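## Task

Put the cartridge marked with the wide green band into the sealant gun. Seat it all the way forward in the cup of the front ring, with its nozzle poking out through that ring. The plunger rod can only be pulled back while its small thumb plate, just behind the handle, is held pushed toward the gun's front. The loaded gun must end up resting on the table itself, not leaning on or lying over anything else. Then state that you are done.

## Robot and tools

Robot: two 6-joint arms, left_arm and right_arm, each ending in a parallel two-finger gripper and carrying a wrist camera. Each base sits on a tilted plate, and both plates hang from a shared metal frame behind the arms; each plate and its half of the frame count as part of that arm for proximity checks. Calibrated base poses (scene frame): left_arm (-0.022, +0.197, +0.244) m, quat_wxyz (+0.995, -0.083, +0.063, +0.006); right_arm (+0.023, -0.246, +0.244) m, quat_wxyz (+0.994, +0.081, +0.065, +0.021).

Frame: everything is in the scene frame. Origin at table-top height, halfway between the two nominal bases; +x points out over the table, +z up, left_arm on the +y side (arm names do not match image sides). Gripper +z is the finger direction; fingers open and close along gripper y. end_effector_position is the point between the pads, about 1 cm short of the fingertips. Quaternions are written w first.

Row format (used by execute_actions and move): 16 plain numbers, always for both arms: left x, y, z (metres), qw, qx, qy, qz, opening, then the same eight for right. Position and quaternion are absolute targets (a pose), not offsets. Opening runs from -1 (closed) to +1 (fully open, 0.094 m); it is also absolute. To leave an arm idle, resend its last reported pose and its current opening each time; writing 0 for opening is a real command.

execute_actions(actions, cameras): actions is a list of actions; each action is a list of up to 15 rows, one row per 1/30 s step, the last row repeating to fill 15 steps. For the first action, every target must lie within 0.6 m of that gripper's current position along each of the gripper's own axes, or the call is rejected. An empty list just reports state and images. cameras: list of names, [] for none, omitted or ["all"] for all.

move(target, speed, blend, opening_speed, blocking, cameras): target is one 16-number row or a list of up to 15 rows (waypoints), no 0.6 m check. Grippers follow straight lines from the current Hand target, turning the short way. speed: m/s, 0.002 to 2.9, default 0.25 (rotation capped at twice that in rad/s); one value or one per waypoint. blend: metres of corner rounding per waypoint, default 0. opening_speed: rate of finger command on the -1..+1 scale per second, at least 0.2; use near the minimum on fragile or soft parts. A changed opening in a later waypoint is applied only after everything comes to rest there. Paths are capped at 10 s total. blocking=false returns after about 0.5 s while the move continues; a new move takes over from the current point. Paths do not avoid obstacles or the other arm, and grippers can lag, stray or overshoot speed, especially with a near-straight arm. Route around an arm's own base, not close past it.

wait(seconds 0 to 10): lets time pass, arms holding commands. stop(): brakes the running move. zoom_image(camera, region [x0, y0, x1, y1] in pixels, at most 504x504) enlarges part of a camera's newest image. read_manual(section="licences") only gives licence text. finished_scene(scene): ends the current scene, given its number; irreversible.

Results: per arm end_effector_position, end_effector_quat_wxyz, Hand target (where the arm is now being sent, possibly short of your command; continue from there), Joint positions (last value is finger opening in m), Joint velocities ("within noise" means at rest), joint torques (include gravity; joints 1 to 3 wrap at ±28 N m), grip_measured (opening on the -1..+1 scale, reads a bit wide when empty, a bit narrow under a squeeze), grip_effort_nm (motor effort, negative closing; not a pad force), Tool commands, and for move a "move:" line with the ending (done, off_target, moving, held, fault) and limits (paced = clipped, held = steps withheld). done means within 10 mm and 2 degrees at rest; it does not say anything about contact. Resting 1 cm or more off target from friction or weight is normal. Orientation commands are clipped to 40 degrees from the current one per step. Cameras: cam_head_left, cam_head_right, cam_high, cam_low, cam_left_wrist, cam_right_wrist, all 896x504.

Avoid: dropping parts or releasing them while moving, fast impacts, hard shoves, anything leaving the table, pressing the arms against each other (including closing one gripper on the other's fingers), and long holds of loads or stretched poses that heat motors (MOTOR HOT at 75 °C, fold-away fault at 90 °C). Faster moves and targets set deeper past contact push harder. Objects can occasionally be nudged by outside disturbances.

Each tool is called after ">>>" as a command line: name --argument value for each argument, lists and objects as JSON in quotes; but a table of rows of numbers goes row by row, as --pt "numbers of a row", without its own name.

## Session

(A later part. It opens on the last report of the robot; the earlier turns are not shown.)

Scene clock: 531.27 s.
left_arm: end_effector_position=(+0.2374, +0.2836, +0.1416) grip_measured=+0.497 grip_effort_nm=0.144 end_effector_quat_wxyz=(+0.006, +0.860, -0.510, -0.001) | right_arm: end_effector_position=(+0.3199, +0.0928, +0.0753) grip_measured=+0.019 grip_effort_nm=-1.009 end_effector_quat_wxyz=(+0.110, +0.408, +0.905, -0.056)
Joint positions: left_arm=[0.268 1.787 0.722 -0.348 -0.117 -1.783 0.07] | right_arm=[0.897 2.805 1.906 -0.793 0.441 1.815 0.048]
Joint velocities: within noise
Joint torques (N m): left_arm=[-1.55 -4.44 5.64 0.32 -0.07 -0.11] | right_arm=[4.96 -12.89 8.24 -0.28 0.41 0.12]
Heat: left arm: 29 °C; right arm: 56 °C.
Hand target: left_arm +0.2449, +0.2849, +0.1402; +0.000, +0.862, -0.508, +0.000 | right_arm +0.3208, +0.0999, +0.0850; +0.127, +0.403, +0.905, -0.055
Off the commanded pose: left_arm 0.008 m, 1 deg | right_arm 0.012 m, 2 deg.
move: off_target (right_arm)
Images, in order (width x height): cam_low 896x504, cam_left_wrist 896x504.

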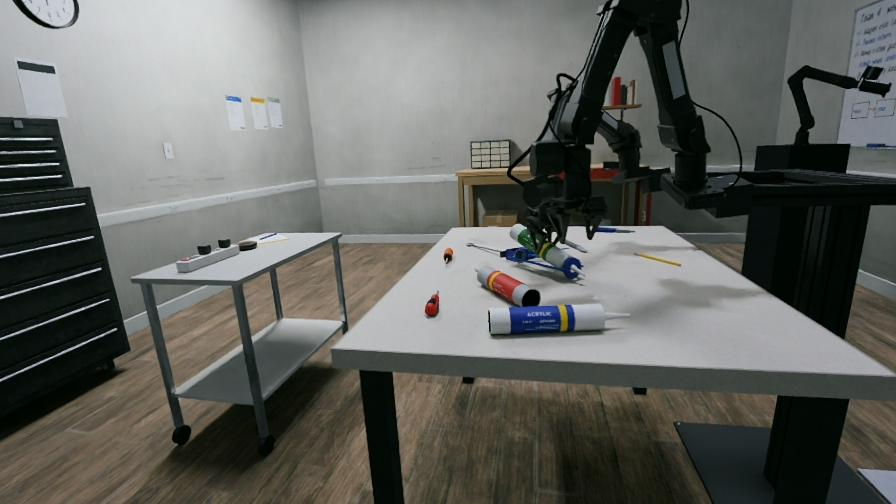

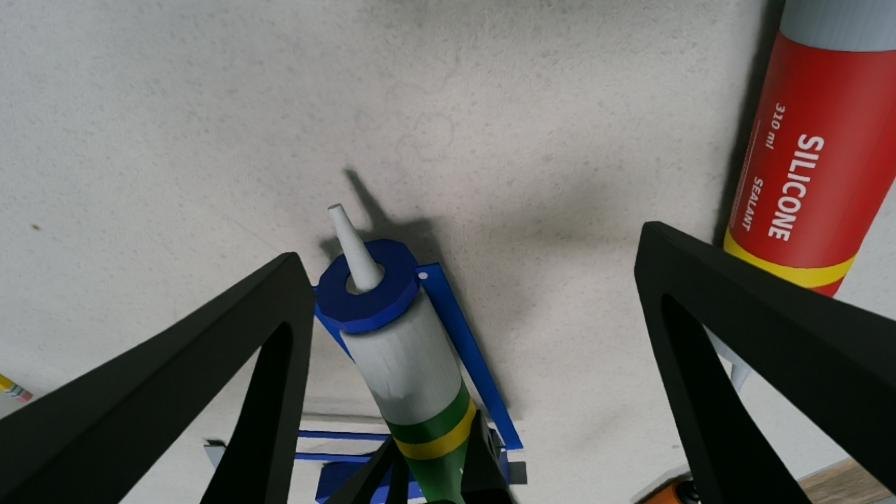

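>>> move --target '[0.245,0.285,0.14,0,-0.8616,0.5075,0,0.5,0.3165,0.101,0.0785,0.1272,0.4028,0.9046,-0.0566,-0.08]' --speed 0.05 --cameras '["cam_left_wrist","cam_low"]'

>>> zoom_image --camera "cam_left_wrist" --region '[300, 200, 540, 440]'

>>> zoom_image --camera "cam_low" --region '[490, 220, 610, 300]'

Scene clock: 544.77 s.
left_arm: end_effector_position=(+0.2374, +0.2836, +0.1416) grip_measured=+0.497 grip_effort_nm=0.144 end_effector_quat_wxyz=(+0.006, +0.860, -0.510, -0.001) | right_arm: end_effector_position=(+0.3167, +0.0904, +0.0696) grip_measured=+0.019 grip_effort_nm=-1.004 end_effector_quat_wxyz=(+0.109, +0.410, +0.903, -0.062)
Joint positions: left_arm=[0.268 1.787 0.722 -0.348 -0.117 -1.783 0.07] | right_arm=[0.897 2.819 1.906 -0.794 0.441 1.824 0.048]
Joint velocities: within noise
Joint torques (N m): left_arm=[-1.7 -4.3 5.75 0.3 -0.09 -0.09] | right_arm=[5.5 -12.88 7.58 -0.14 0.37 0.14]
Heat: left arm: 29 °C; right arm: 57 °C.
Hand target: left_arm +0.2449, +0.2849, +0.1402; +0.000, +0.862, -0.508, +0.000 | right_arm +0.3163, +0.1010, +0.0786; +0.127, +0.403, +0.905, -0.055
Off the commanded pose: left_arm 0.008 m, 1 deg | right_arm 0.014 m, 2 deg.
move: off_target (right_arm)
Images, in order (width x height): cam_low 896x504, cam_left_wrist 896x504.

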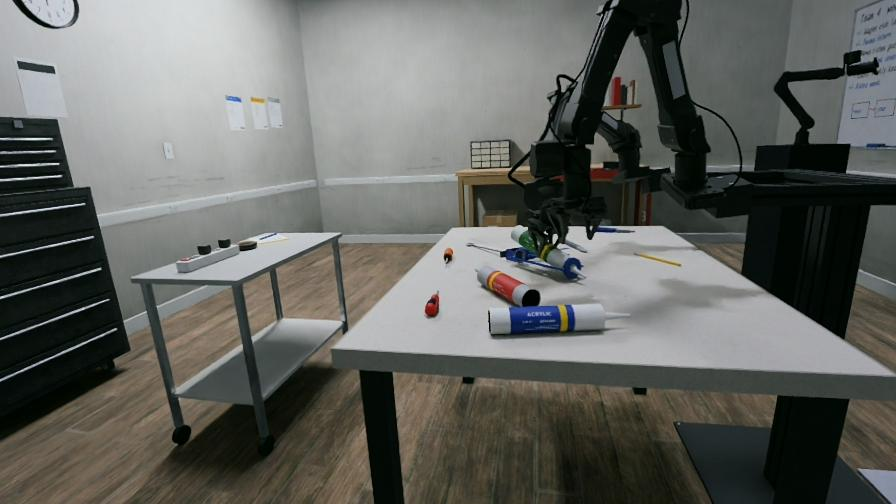

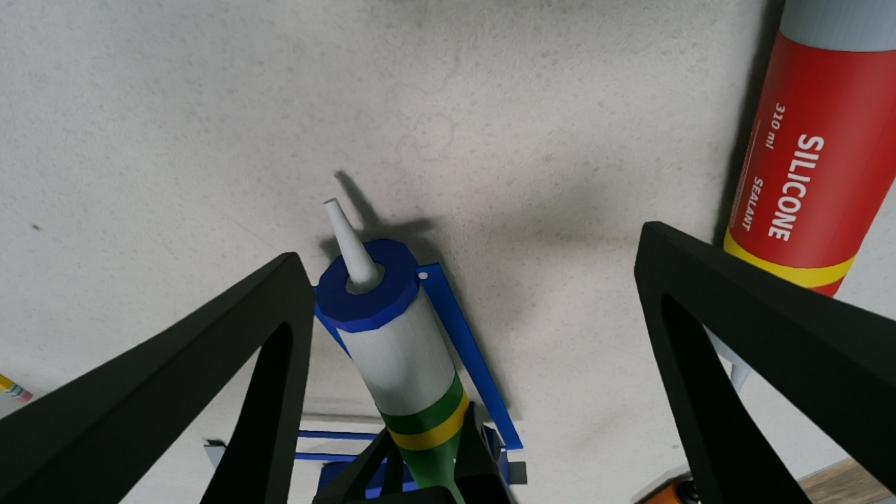

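Scaled by 2.100 from the camera's 896x504 image, which has a finer 1280x720 frame.

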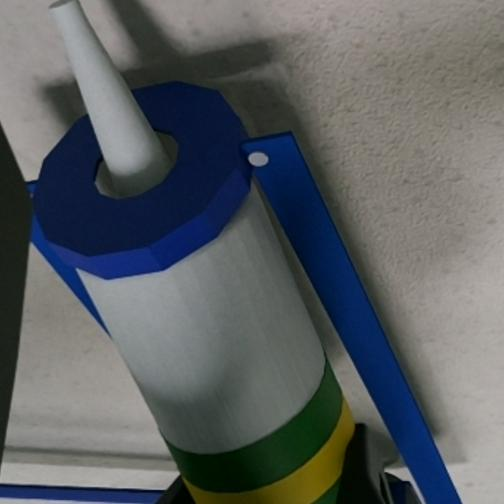

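Scaled by 4.200 from the camera's 896x504 image, which has a finer 1280x720 frame.

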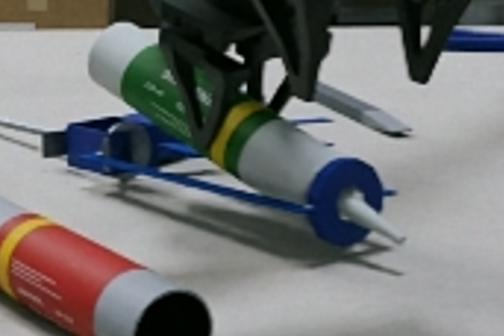

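>>> move --target '[0.245,0.285,0.14,0,-0.8616,0.5075,0,0.5,0.311,0.1075,0.077,0.1272,0.4028,0.9046,-0.0566,-0.08]' --speed 0.05 --cameras '["cam_left_wrist","cam_low"]'

>>> zoom_image --camera "cam_left_wrist" --region '[300, 200, 540, 440]'

>>> zoom_image --camera "cam_low" --region '[490, 220, 610, 300]'

Scene clock: 550.30 s.
left_arm: end_effector_position=(+0.2374, +0.2836, +0.1416) grip_measured=+0.497 grip_effort_nm=0.144 end_effector_quat_wxyz=(+0.006, +0.860, -0.510, -0.001) | right_arm: end_effector_position=(+0.3118, +0.0974, +0.0677) grip_measured=+0.019 grip_effort_nm=-1.004 end_effector_quat_wxyz=(+0.111, +0.410, +0.904, -0.060)
Joint positions: left_arm=[0.268 1.787 0.722 -0.348 -0.117 -1.783 0.07] | right_arm=[0.914 2.836 1.926 -0.798 0.441 1.84 0.048]
Joint velocities: within noise
Joint torques (N m): left_arm=[-1.58 -4.36 5.79 0.32 -0.06 -0.11] | right_arm=[5.52 -12.79 8.21 -0.23 0.39 0.11]
Heat: left arm: 29 °C; right arm: 58 °C.
Hand target: left_arm +0.2449, +0.2849, +0.1402; +0.000, +0.862, -0.508, +0.000 | right_arm +0.3107, +0.1075, +0.0771; +0.127, +0.403, +0.905, -0.055
Off the commanded pose: left_arm 0.008 m, 1 deg | right_arm 0.014 m, 2 deg.
move: off_target (right_arm)
Images, in order (width x height): cam_low 896x504, cam_left_wrist 896x504.

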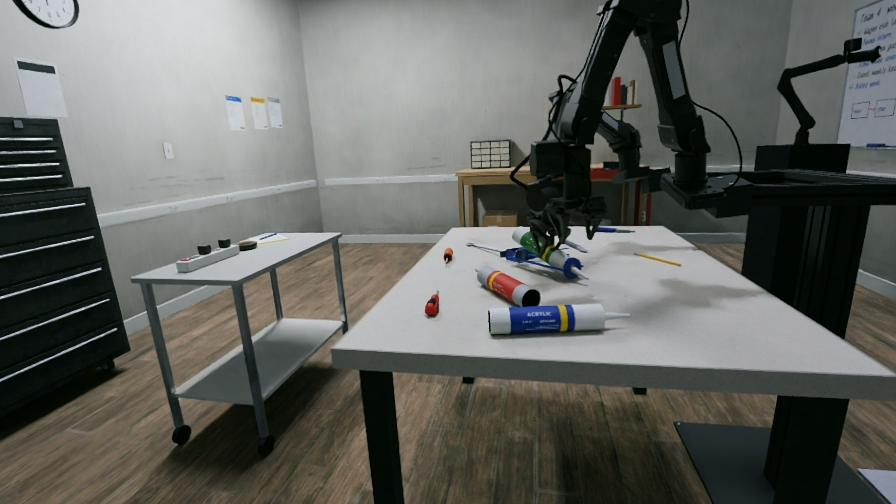

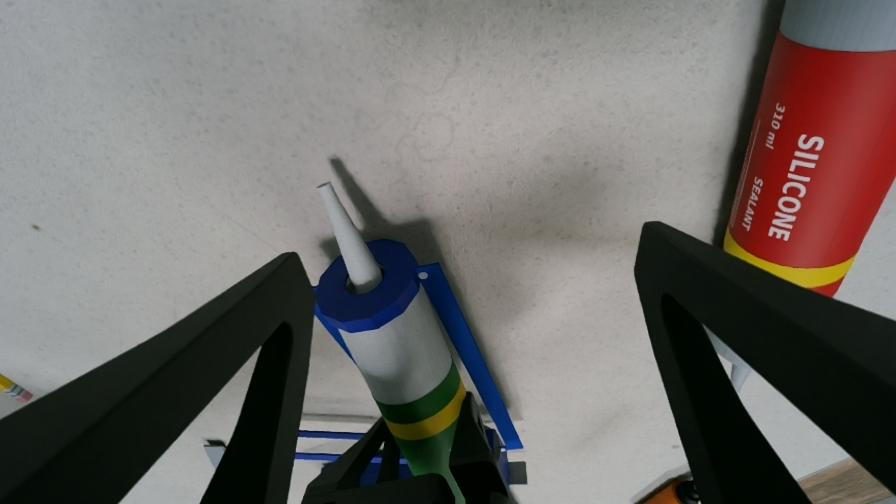

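Scaled by 2.100 from the camera's 896x504 image, which has a finer 1280x720 frame.

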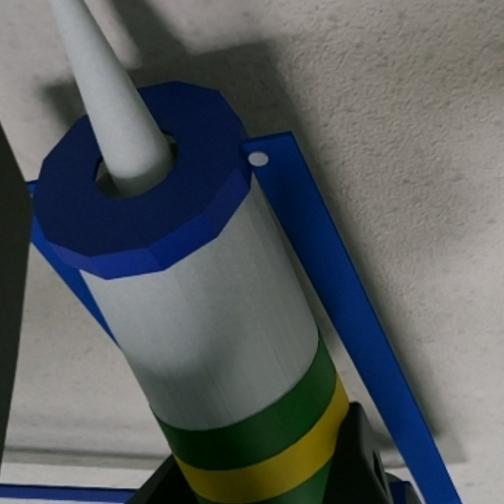

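Scaled by 4.200 from the camera's 896x504 image, which has a finer 1280x720 frame.

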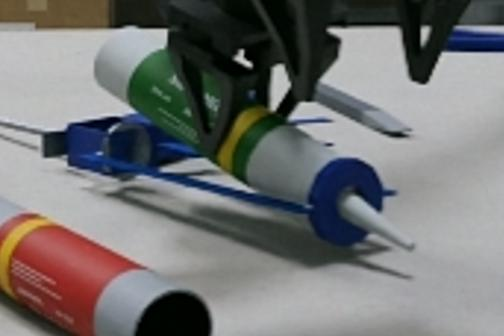

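>>> move --target '[0.245,0.285,0.14,0,-0.8616,0.5075,0,0.5,0.304,0.1145,0.0745,0.1272,0.4028,0.9046,-0.0566,-0.08]' --speed 0.05 --cameras '["cam_left_wrist","cam_low"]'

>>> zoom_image --camera "cam_left_wrist" --region '[300, 200, 540, 440]'

>>> zoom_image --camera "cam_low" --region '[490, 220, 610, 300]'

Scene clock: 555.63 s.
left_arm: end_effector_position=(+0.2374, +0.2836, +0.1416) grip_measured=+0.497 grip_effort_nm=0.144 end_effector_quat_wxyz=(+0.006, +0.860, -0.510, -0.001) | right_arm: end_effector_position=(+0.3055, +0.1019, +0.0647) grip_measured=+0.019 grip_effort_nm=-1.009 end_effector_quat_wxyz=(+0.111, +0.409, +0.903, -0.064)
Joint positions: left_arm=[0.268 1.787 0.722 -0.348 -0.117 -1.783 0.07] | right_arm=[0.93 2.859 1.952 -0.818 0.441 1.86 0.048]
Joint velocities: within noise
Joint torques (N m): left_arm=[-1.61 -4.38 5.65 0.32 -0.09 -0.09] | right_arm=[5.76 -13 8.25 -0.25 0.35 0.17]
Heat: left arm: 29 °C; right arm: 59 °C.
Hand target: left_arm +0.2449, +0.2849, +0.1402; +0.000, +0.862, -0.508, +0.000 | right_arm +0.3036, +0.1143, +0.0745; +0.127, +0.403, +0.905, -0.055
Off the commanded pose: left_arm 0.008 m, 1 deg | right_arm 0.016 m, 2 deg.
move: off_target (right_arm)
Images, in order (width x height): cam_low 896x504, cam_left_wrist 896x504.

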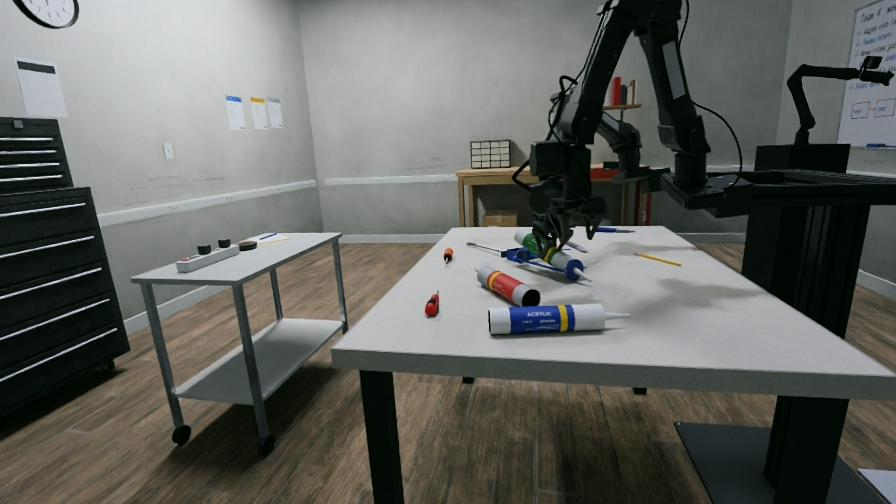

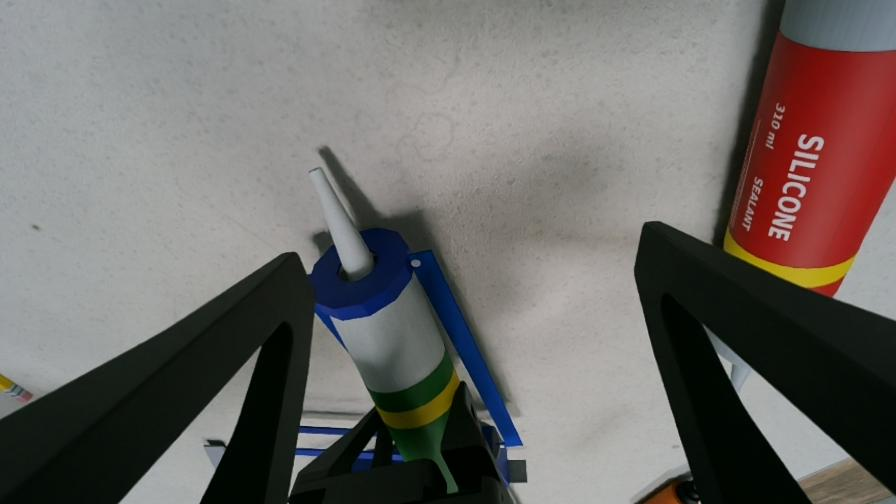

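Scaled by 2.100 from the camera's 896x504 image, which has a finer 1280x720 frame.

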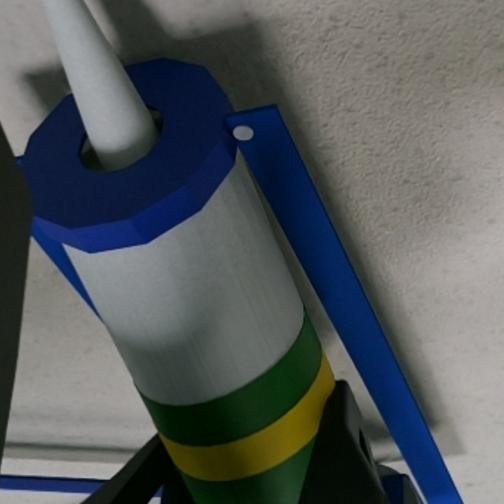

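Scaled by 4.200 from the camera's 896x504 image, which has a finer 1280x720 frame.

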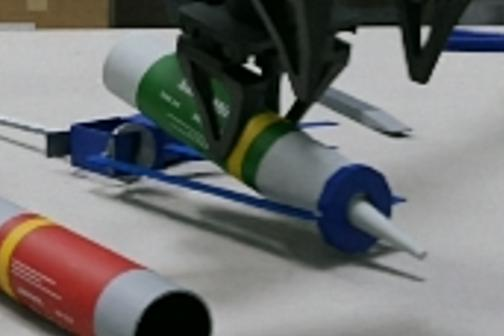

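>>> move --target '[0.245,0.285,0.14,0,-0.8616,0.5075,0,0.5,0.303,0.1150,0.0685,0.0995,0.4043,0.9081,-0.0443,-0.08]' --speed 0.05 --cameras '["cam_left_wrist","cam_low","cam_right_wrist"]'

>>> zoom_image --camera "cam_left_wrist" --region '[300, 200, 540, 440]'

>>> zoom_image --camera "cam_low" --region '[490, 220, 610, 300]'

Scene clock: 567.90 s.
left_arm: end_effector_position=(+0.2374, +0.2836, +0.1416) grip_measured=+0.497 grip_effort_nm=0.149 end_effector_quat_wxyz=(+0.006, +0.860, -0.510, -0.001) | right_arm: end_effector_position=(+0.3018, +0.1065, +0.0633) grip_measured=+0.019 grip_effort_nm=-1.009 end_effector_quat_wxyz=(+0.096, +0.405, +0.907, -0.058)
Joint positions: left_arm=[0.268 1.787 0.722 -0.348 -0.117 -1.783 0.07] | right_arm=[0.93 2.859 1.953 -0.81 0.409 1.844 0.048]
Joint velocities: within noise
Joint torques (N m): left_arm=[-1.63 -4.37 5.83 0.3 -0.08 -0.11] | right_arm=[3.88 -13.97 5.29 0.18 0.12 0.05]
Heat: left arm: 29 °C; right arm: 62 °C.
Hand target: left_arm +0.2449, +0.2849, +0.1402; +0.000, +0.862, -0.508, +0.000 | right_arm +0.3029, +0.1150, +0.0686; +0.099, +0.404, +0.908, -0.044
Off the commanded pose: left_arm 0.008 m, 1 deg | right_arm 0.010 m, 2 deg.
move: done
Images, in order (width x height): cam_low 896x504, cam_left_wrist 896x504, cam_right_wrist 896x504.

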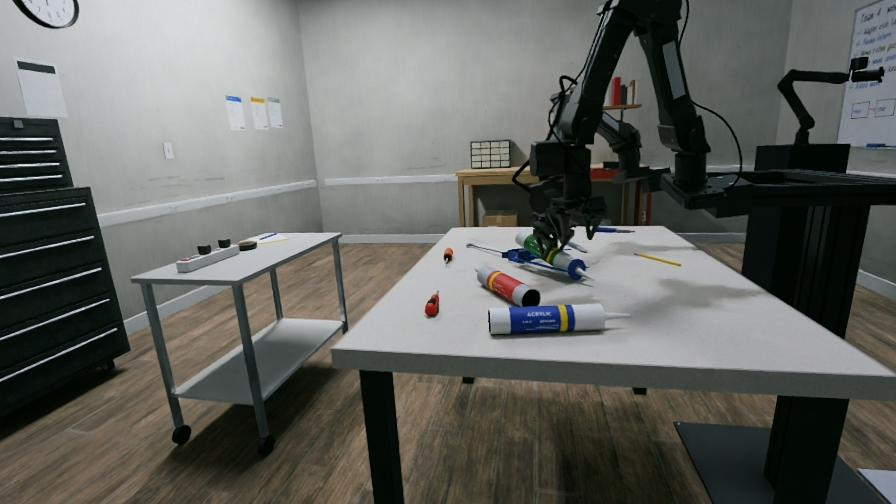

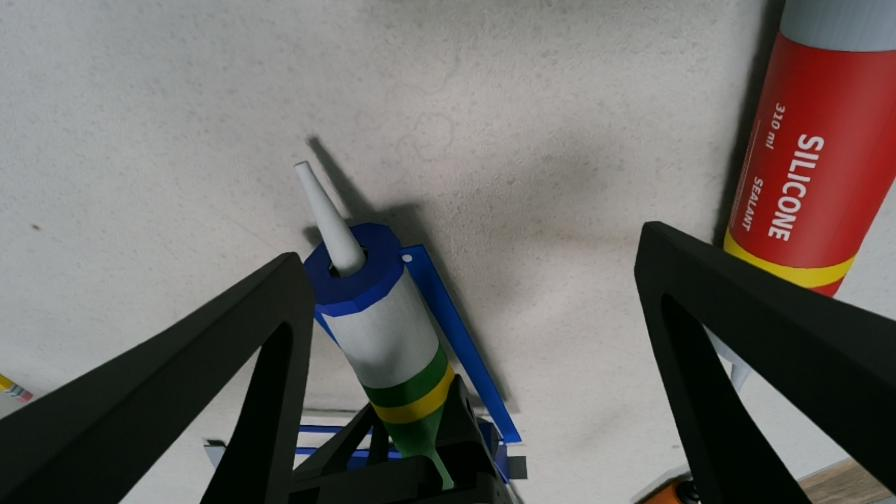

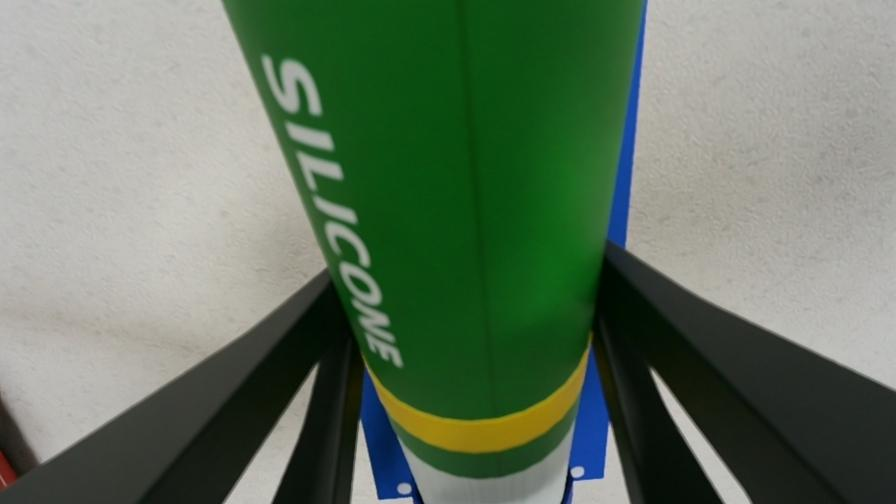

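Scaled by 2.100 from the camera's 896x504 image, which has a finer 1280x720 frame.

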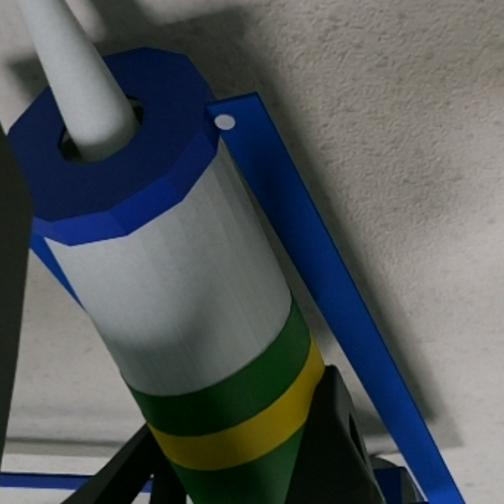

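Scaled by 4.200 from the camera's 896x504 image, which has a finer 1280x720 frame.

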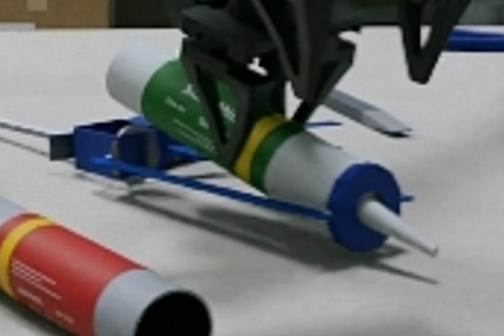

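>>> move --target '[0.245,0.285,0.14,0,-0.8616,0.5075,0,0.5,0.302,0.1165,0.0610,0.0677,0.4056,0.9110,-0.0301,-0.08]' --speed 0.05 --cameras '["cam_left_wrist","cam_low","cam_right_wrist"]'

>>> zoom_image --camera "cam_left_wrist" --region '[290, 190, 530, 430]'

>>> zoom_image --camera "cam_low" --region '[490, 220, 610, 300]'

Scene clock: 572.37 s.
left_arm: end_effector_position=(+0.2374, +0.2836, +0.1416) grip_measured=+0.497 grip_effort_nm=0.144 end_effector_quat_wxyz=(+0.006, +0.860, -0.510, -0.001) | right_arm: end_effector_position=(+0.2959, +0.1082, +0.0529) grip_measured=+0.019 grip_effort_nm=-1.004 end_effector_quat_wxyz=(+0.065, +0.401, +0.912, -0.048)
Joint positions: left_arm=[0.268 1.787 0.722 -0.348 -0.117 -1.783 0.07] | right_arm=[0.915 2.859 1.919 -0.757 0.348 1.812 0.048]
Joint velocities: within noise
Joint torques (N m): left_arm=[-1.7 -4.37 5.86 0.31 -0.09 -0.12] | right_arm=[3.14 -14.69 5.23 0.24 0.05 0.02]
Heat: left arm: 29 °C; right arm: 63 °C.
Hand target: left_arm +0.2449, +0.2849, +0.1402; +0.000, +0.862, -0.508, +0.000 | right_arm +0.3019, +0.1165, +0.0612; +0.068, +0.406, +0.911, -0.030
Off the commanded pose: left_arm 0.008 m, 1 deg | right_arm 0.013 m, 2 deg.
move: off_target (right_arm)
Images, in order (width x height): cam_low 896x504, cam_left_wrist 896x504, cam_right_wrist 896x504.

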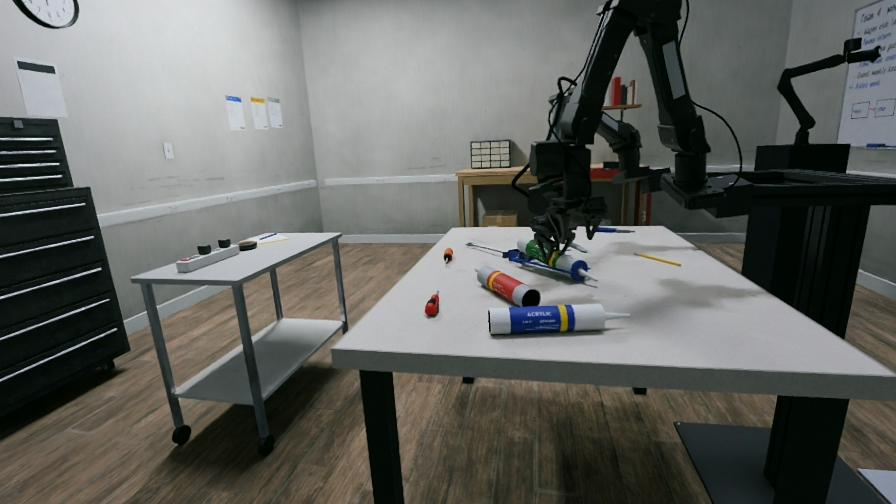

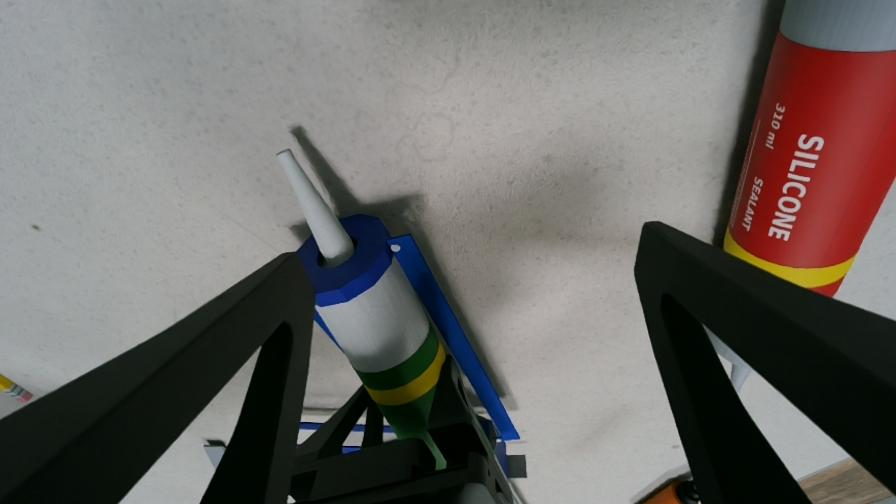

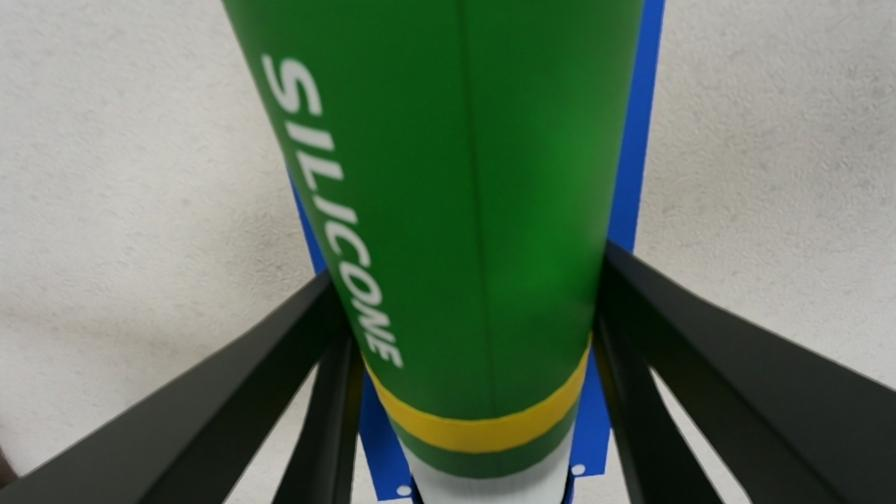

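Scaled by 2.100 from the camera's 896x504 image, which has a finer 1280x720 frame.

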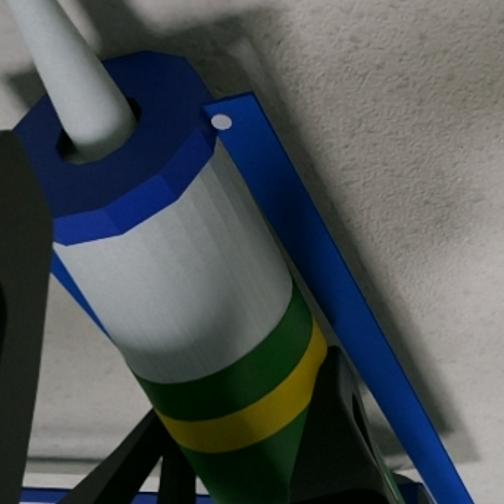

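Scaled by 4.200 from the camera's 896x504 image, which has a finer 1280x720 frame.

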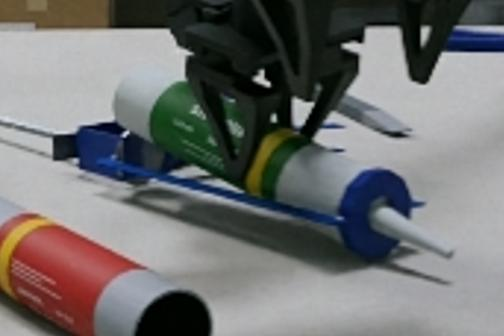

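>>> move --target '[0.245,0.285,0.14,0,-0.8616,0.5075,0,0.5,0.300,0.1185,0.0550,0.0398,0.4063,0.9126,-0.0177,-0.08]' --speed 0.05 --cameras '["cam_left_wrist","cam_low","cam_head_right"]'

>>> zoom_image --camera "cam_head_right" --region '[380, 150, 540, 260]'

>>> zoom_image --camera "cam_low" --region '[490, 220, 610, 300]'

Scene clock: 580.80 s.
left_arm: end_effector_position=(+0.2374, +0.2836, +0.1416) grip_measured=+0.497 grip_effort_nm=0.154 end_effector_quat_wxyz=(+0.006, +0.860, -0.510, -0.001) | right_arm: end_effector_position=(+0.2939, +0.1088, +0.0451) grip_measured=+0.019 grip_effort_nm=-1.009 end_effector_quat_wxyz=(+0.039, +0.403, +0.914, -0.037)
Joint positions: left_arm=[0.268 1.787 0.722 -0.348 -0.117 -1.783 0.07] | right_arm=[0.895 2.859 1.895 -0.716 0.294 1.788 0.048]
Joint velocities: within noise
Joint torques (N m): left_arm=[-1.65 -4.46 5.72 0.32 -0.1 -0.08] | right_arm=[3.07 -14.94 5.12 0.27 0 0.01]
Heat: left arm: 29 °C; right arm: 66 °C.
Hand target: left_arm +0.2449, +0.2849, +0.1402; +0.000, +0.862, -0.508, +0.000 | right_arm +0.3000, +0.1184, +0.0552; +0.040, +0.406, +0.913, -0.018
Off the commanded pose: left_arm 0.008 m, 1 deg | right_arm 0.015 m, 2 deg.
move: off_target (right_arm)
Images, in order (width x height): cam_head_right 896x504, cam_low 896x504, cam_left_wrist 896x504.

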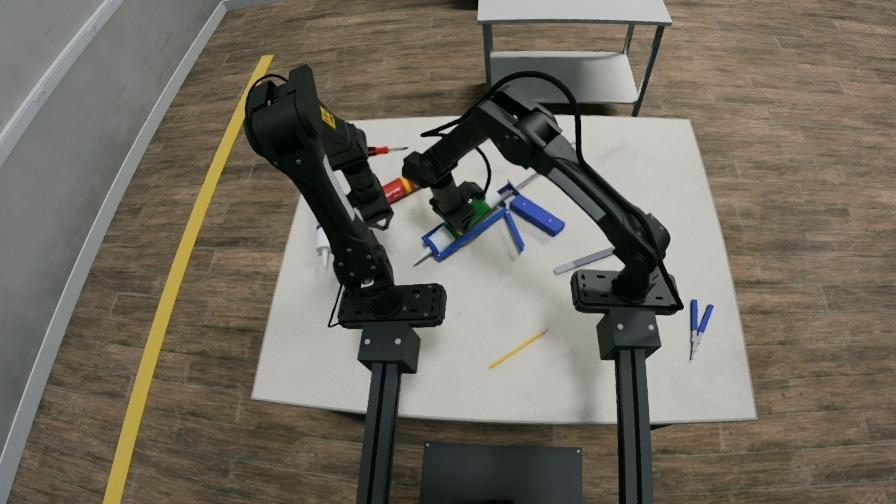

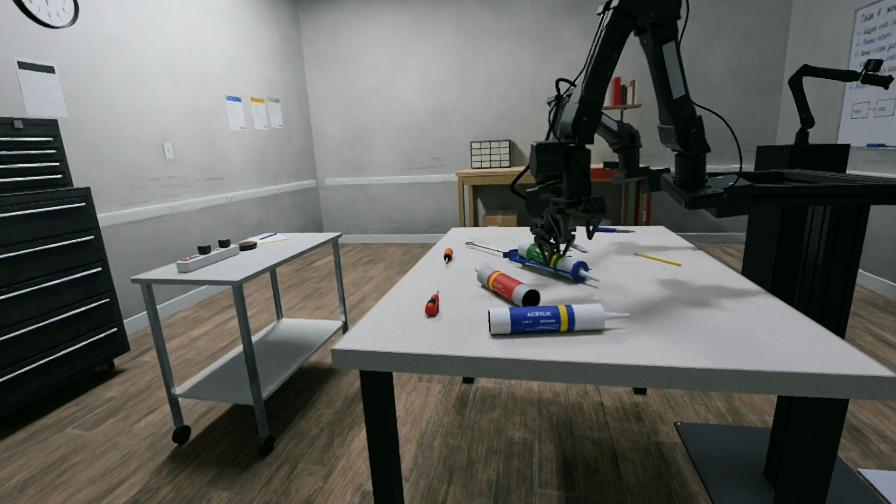

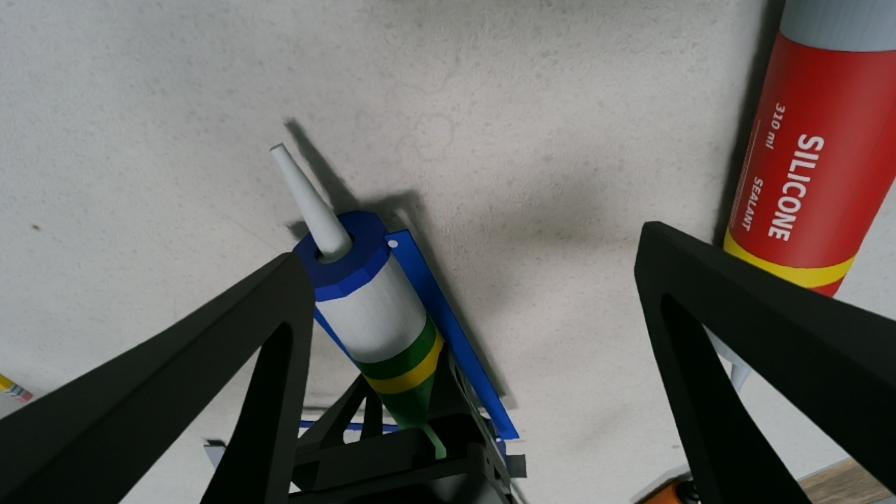

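Scaled by 3.150 from the camera's 896x504 image, which has a finer 1280x720 frame.

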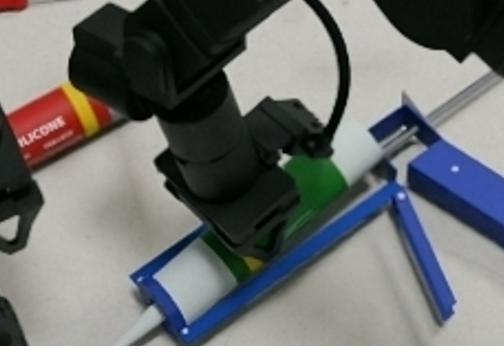

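Scaled by 4.200 from the camera's 896x504 image, which has a finer 1280x720 frame.

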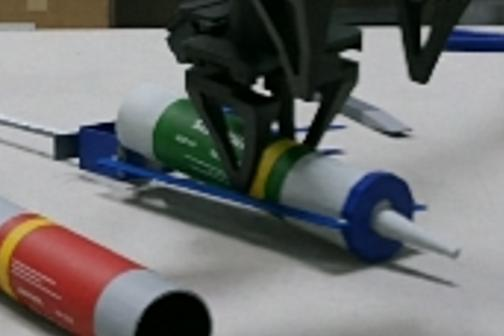

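>>> move --target '[0.245,0.285,0.14,0,-0.8616,0.5075,0,0.5,0.299,0.1195,0.0490,0.0131,0.4066,0.9135,-0.0058,-0.08]' --speed 0.04 --cameras '["cam_left_wrist","cam_low","cam_head_right"]'

>>> zoom_image --camera "cam_head_right" --region '[380, 150, 540, 260]'

>>> zoom_image --camera "cam_low" --region '[490, 220, 610, 300]'

Scene clock: 584.63 s.
left_arm: end_effector_position=(+0.2374, +0.2836, +0.1416) grip_measured=+0.497 grip_effort_nm=0.149 end_effector_quat_wxyz=(+0.006, +0.860, -0.510, -0.001) | right_arm: end_effector_position=(+0.2927, +0.1094, +0.0415) grip_measured=+0.019 grip_effort_nm=-1.009 end_effector_quat_wxyz=(+0.017, +0.403, +0.915, -0.031)
Joint positions: left_arm=[0.268 1.787 0.722 -0.348 -0.117 -1.783 0.07] | right_arm=[0.88 2.859 1.887 -0.7 0.251 1.768 0.048]
Joint velocities: within noise
Joint torques (N m): left_arm=[-1.55 -4.4 5.61 0.3 -0.11 -0.13] | right_arm=[2.67 -15.02 4.07 0.48 -0.16 -0.02]
Heat: left arm: 29 °C; right arm: 67 °C.
Hand target: left_arm +0.2449, +0.2849, +0.1402; +0.000, +0.862, -0.508, +0.000 | right_arm +0.2991, +0.1193, +0.0493; +0.013, +0.406, +0.914, -0.006
Off the commanded pose: left_arm 0.008 m, 1 deg | right_arm 0.014 m, 3 deg.
move: off_target (right_arm)
Images, in order (width x height): cam_head_right 896x504, cam_low 896x504, cam_left_wrist 896x504.

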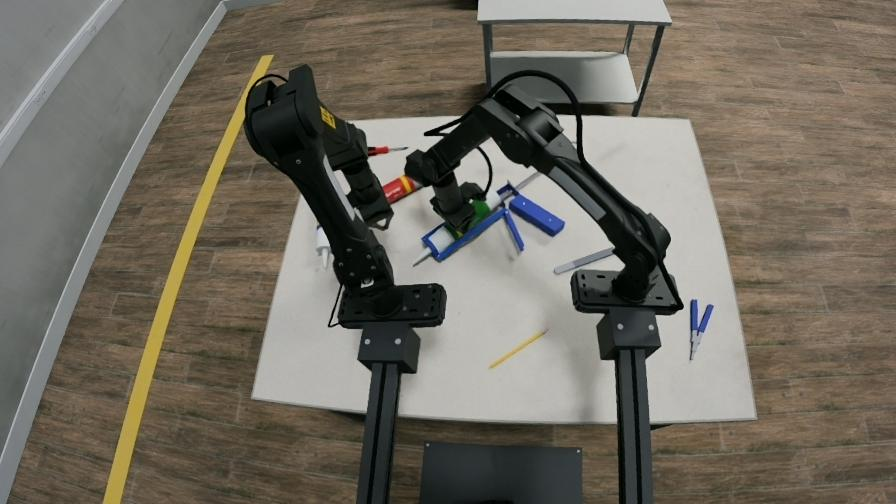

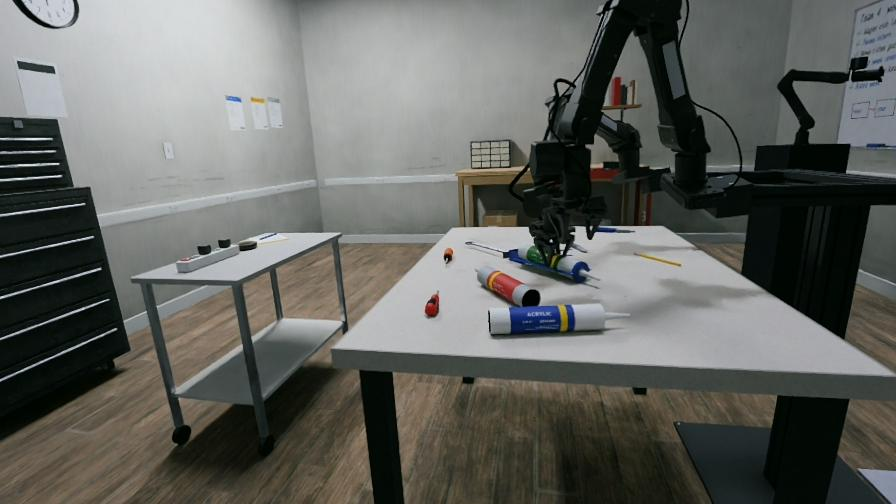

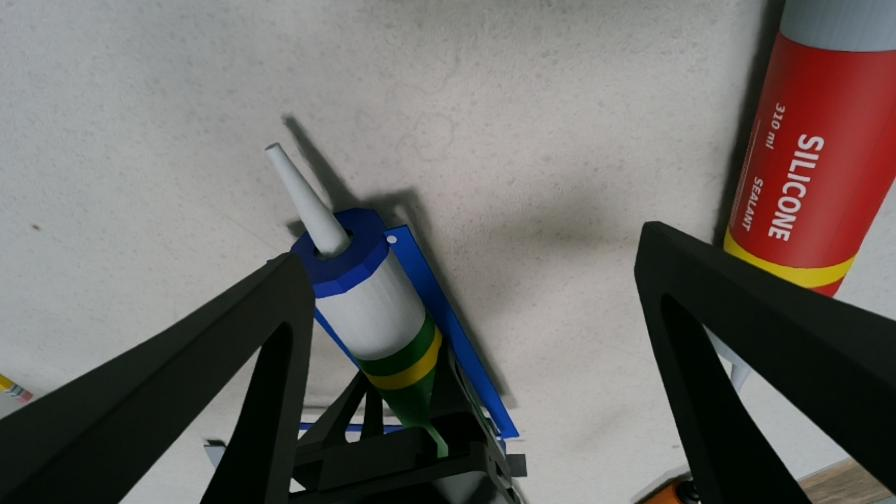

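Scaled by 3.150 from the camera's 896x504 image, which has a finer 1280x720 frame.

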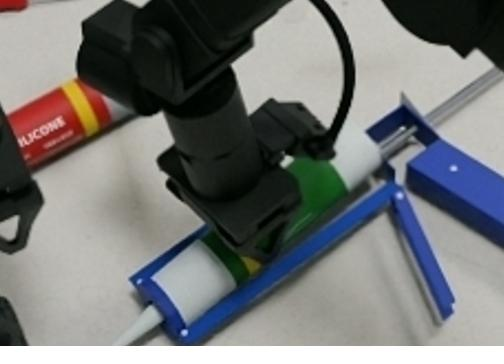

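Scaled by 4.200 from the camera's 896x504 image, which has a finer 1280x720 frame.

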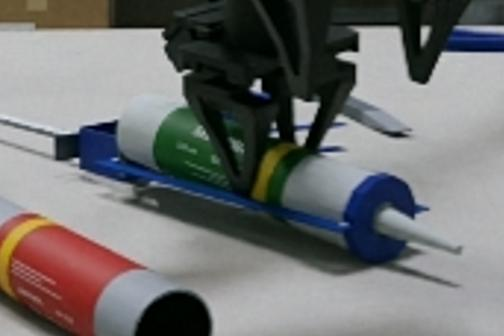

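>>> move --target '[0.245,0.285,0.14,0,-0.8616,0.5075,0,0.5,0.299,0.1195,0.0490,0.0131,0.4066,0.9135,-0.0058,0.12]' --speed 0.04 --opening_speed 0.3 --cameras '["cam_right_wrist","cam_low","cam_head_right"]'

>>> zoom_image --camera "cam_low" --region '[490, 220, 610, 300]'

Scene clock: 588.90 s.
left_arm: end_effector_position=(+0.2374, +0.2836, +0.1416) grip_measured=+0.497 grip_effort_nm=0.149 end_effector_quat_wxyz=(+0.006, +0.860, -0.510, -0.001) | right_arm: end_effector_position=(+0.2921, +0.1095, +0.0412) grip_measured=+0.117 grip_effort_nm=0.193 end_effector_quat_wxyz=(+0.016, +0.402, +0.915, -0.031)
Joint positions: left_arm=[0.268 1.787 0.722 -0.348 -0.117 -1.783 0.07] | right_arm=[0.88 2.858 1.885 -0.698 0.248 1.767 0.052]
Joint velocities: within noise
Joint torques (N m): left_arm=[-1.66 -4.34 5.61 0.29 -0.08 -0.1] | right_arm=[2.7 -15.06 4.21 0.46 -0.13 -0.06]
Heat: left arm: 29 °C; right arm: 68 °C.
Hand target: left_arm +0.2449, +0.2849, +0.1402; +0.000, +0.862, -0.508, +0.000 | right_arm +0.2990, +0.1193, +0.0493; +0.013, +0.407, +0.914, -0.006
Off the commanded pose: left_arm 0.008 m, 1 deg | right_arm 0.014 m, 3 deg.
move: off_target (right_arm)
Images, in order (width x height): cam_head_right 896x504, cam_low 896x504, cam_right_wrist 896x504.

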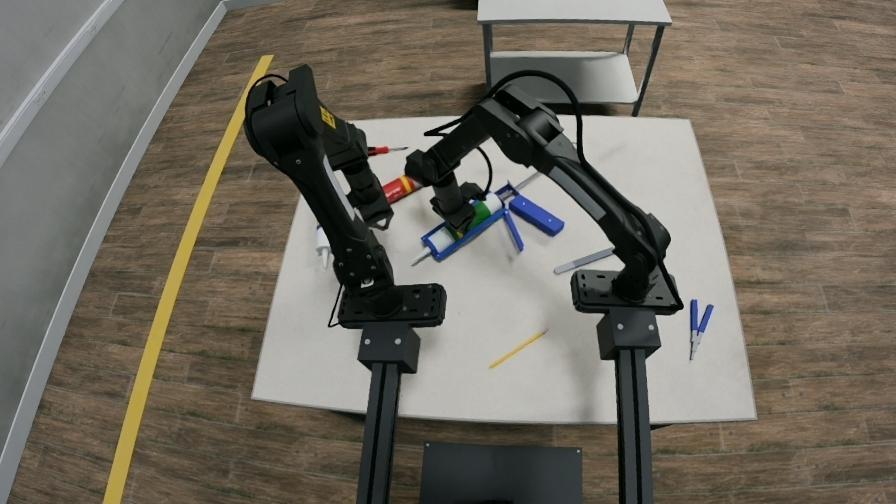

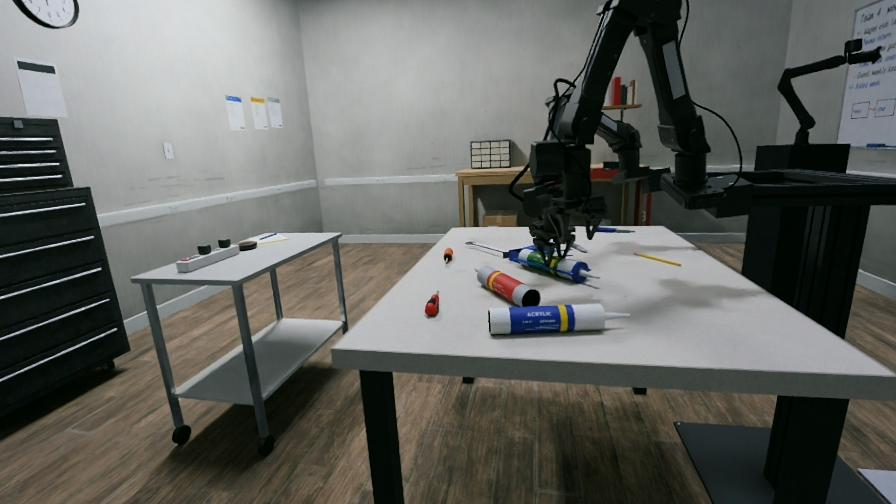

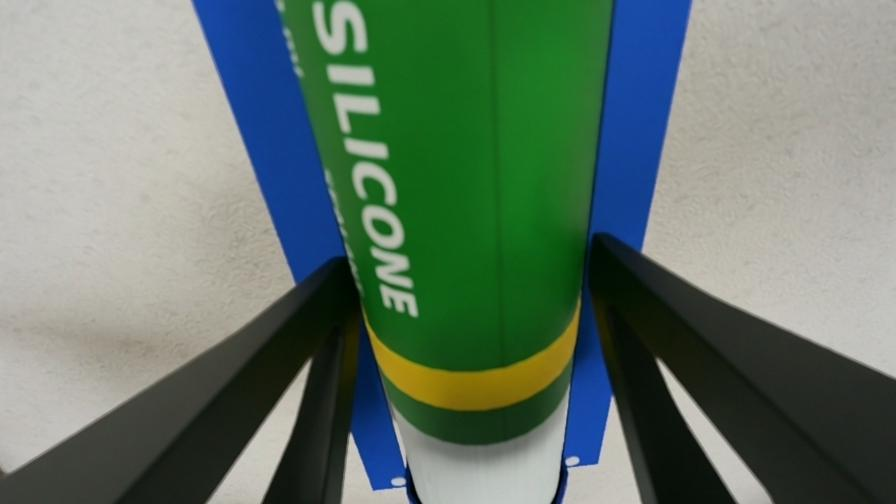

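Scaled by 4.200 from the camera's 896x504 image, which has a finer 1280x720 frame.

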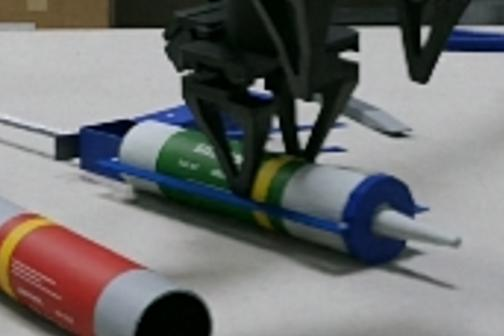

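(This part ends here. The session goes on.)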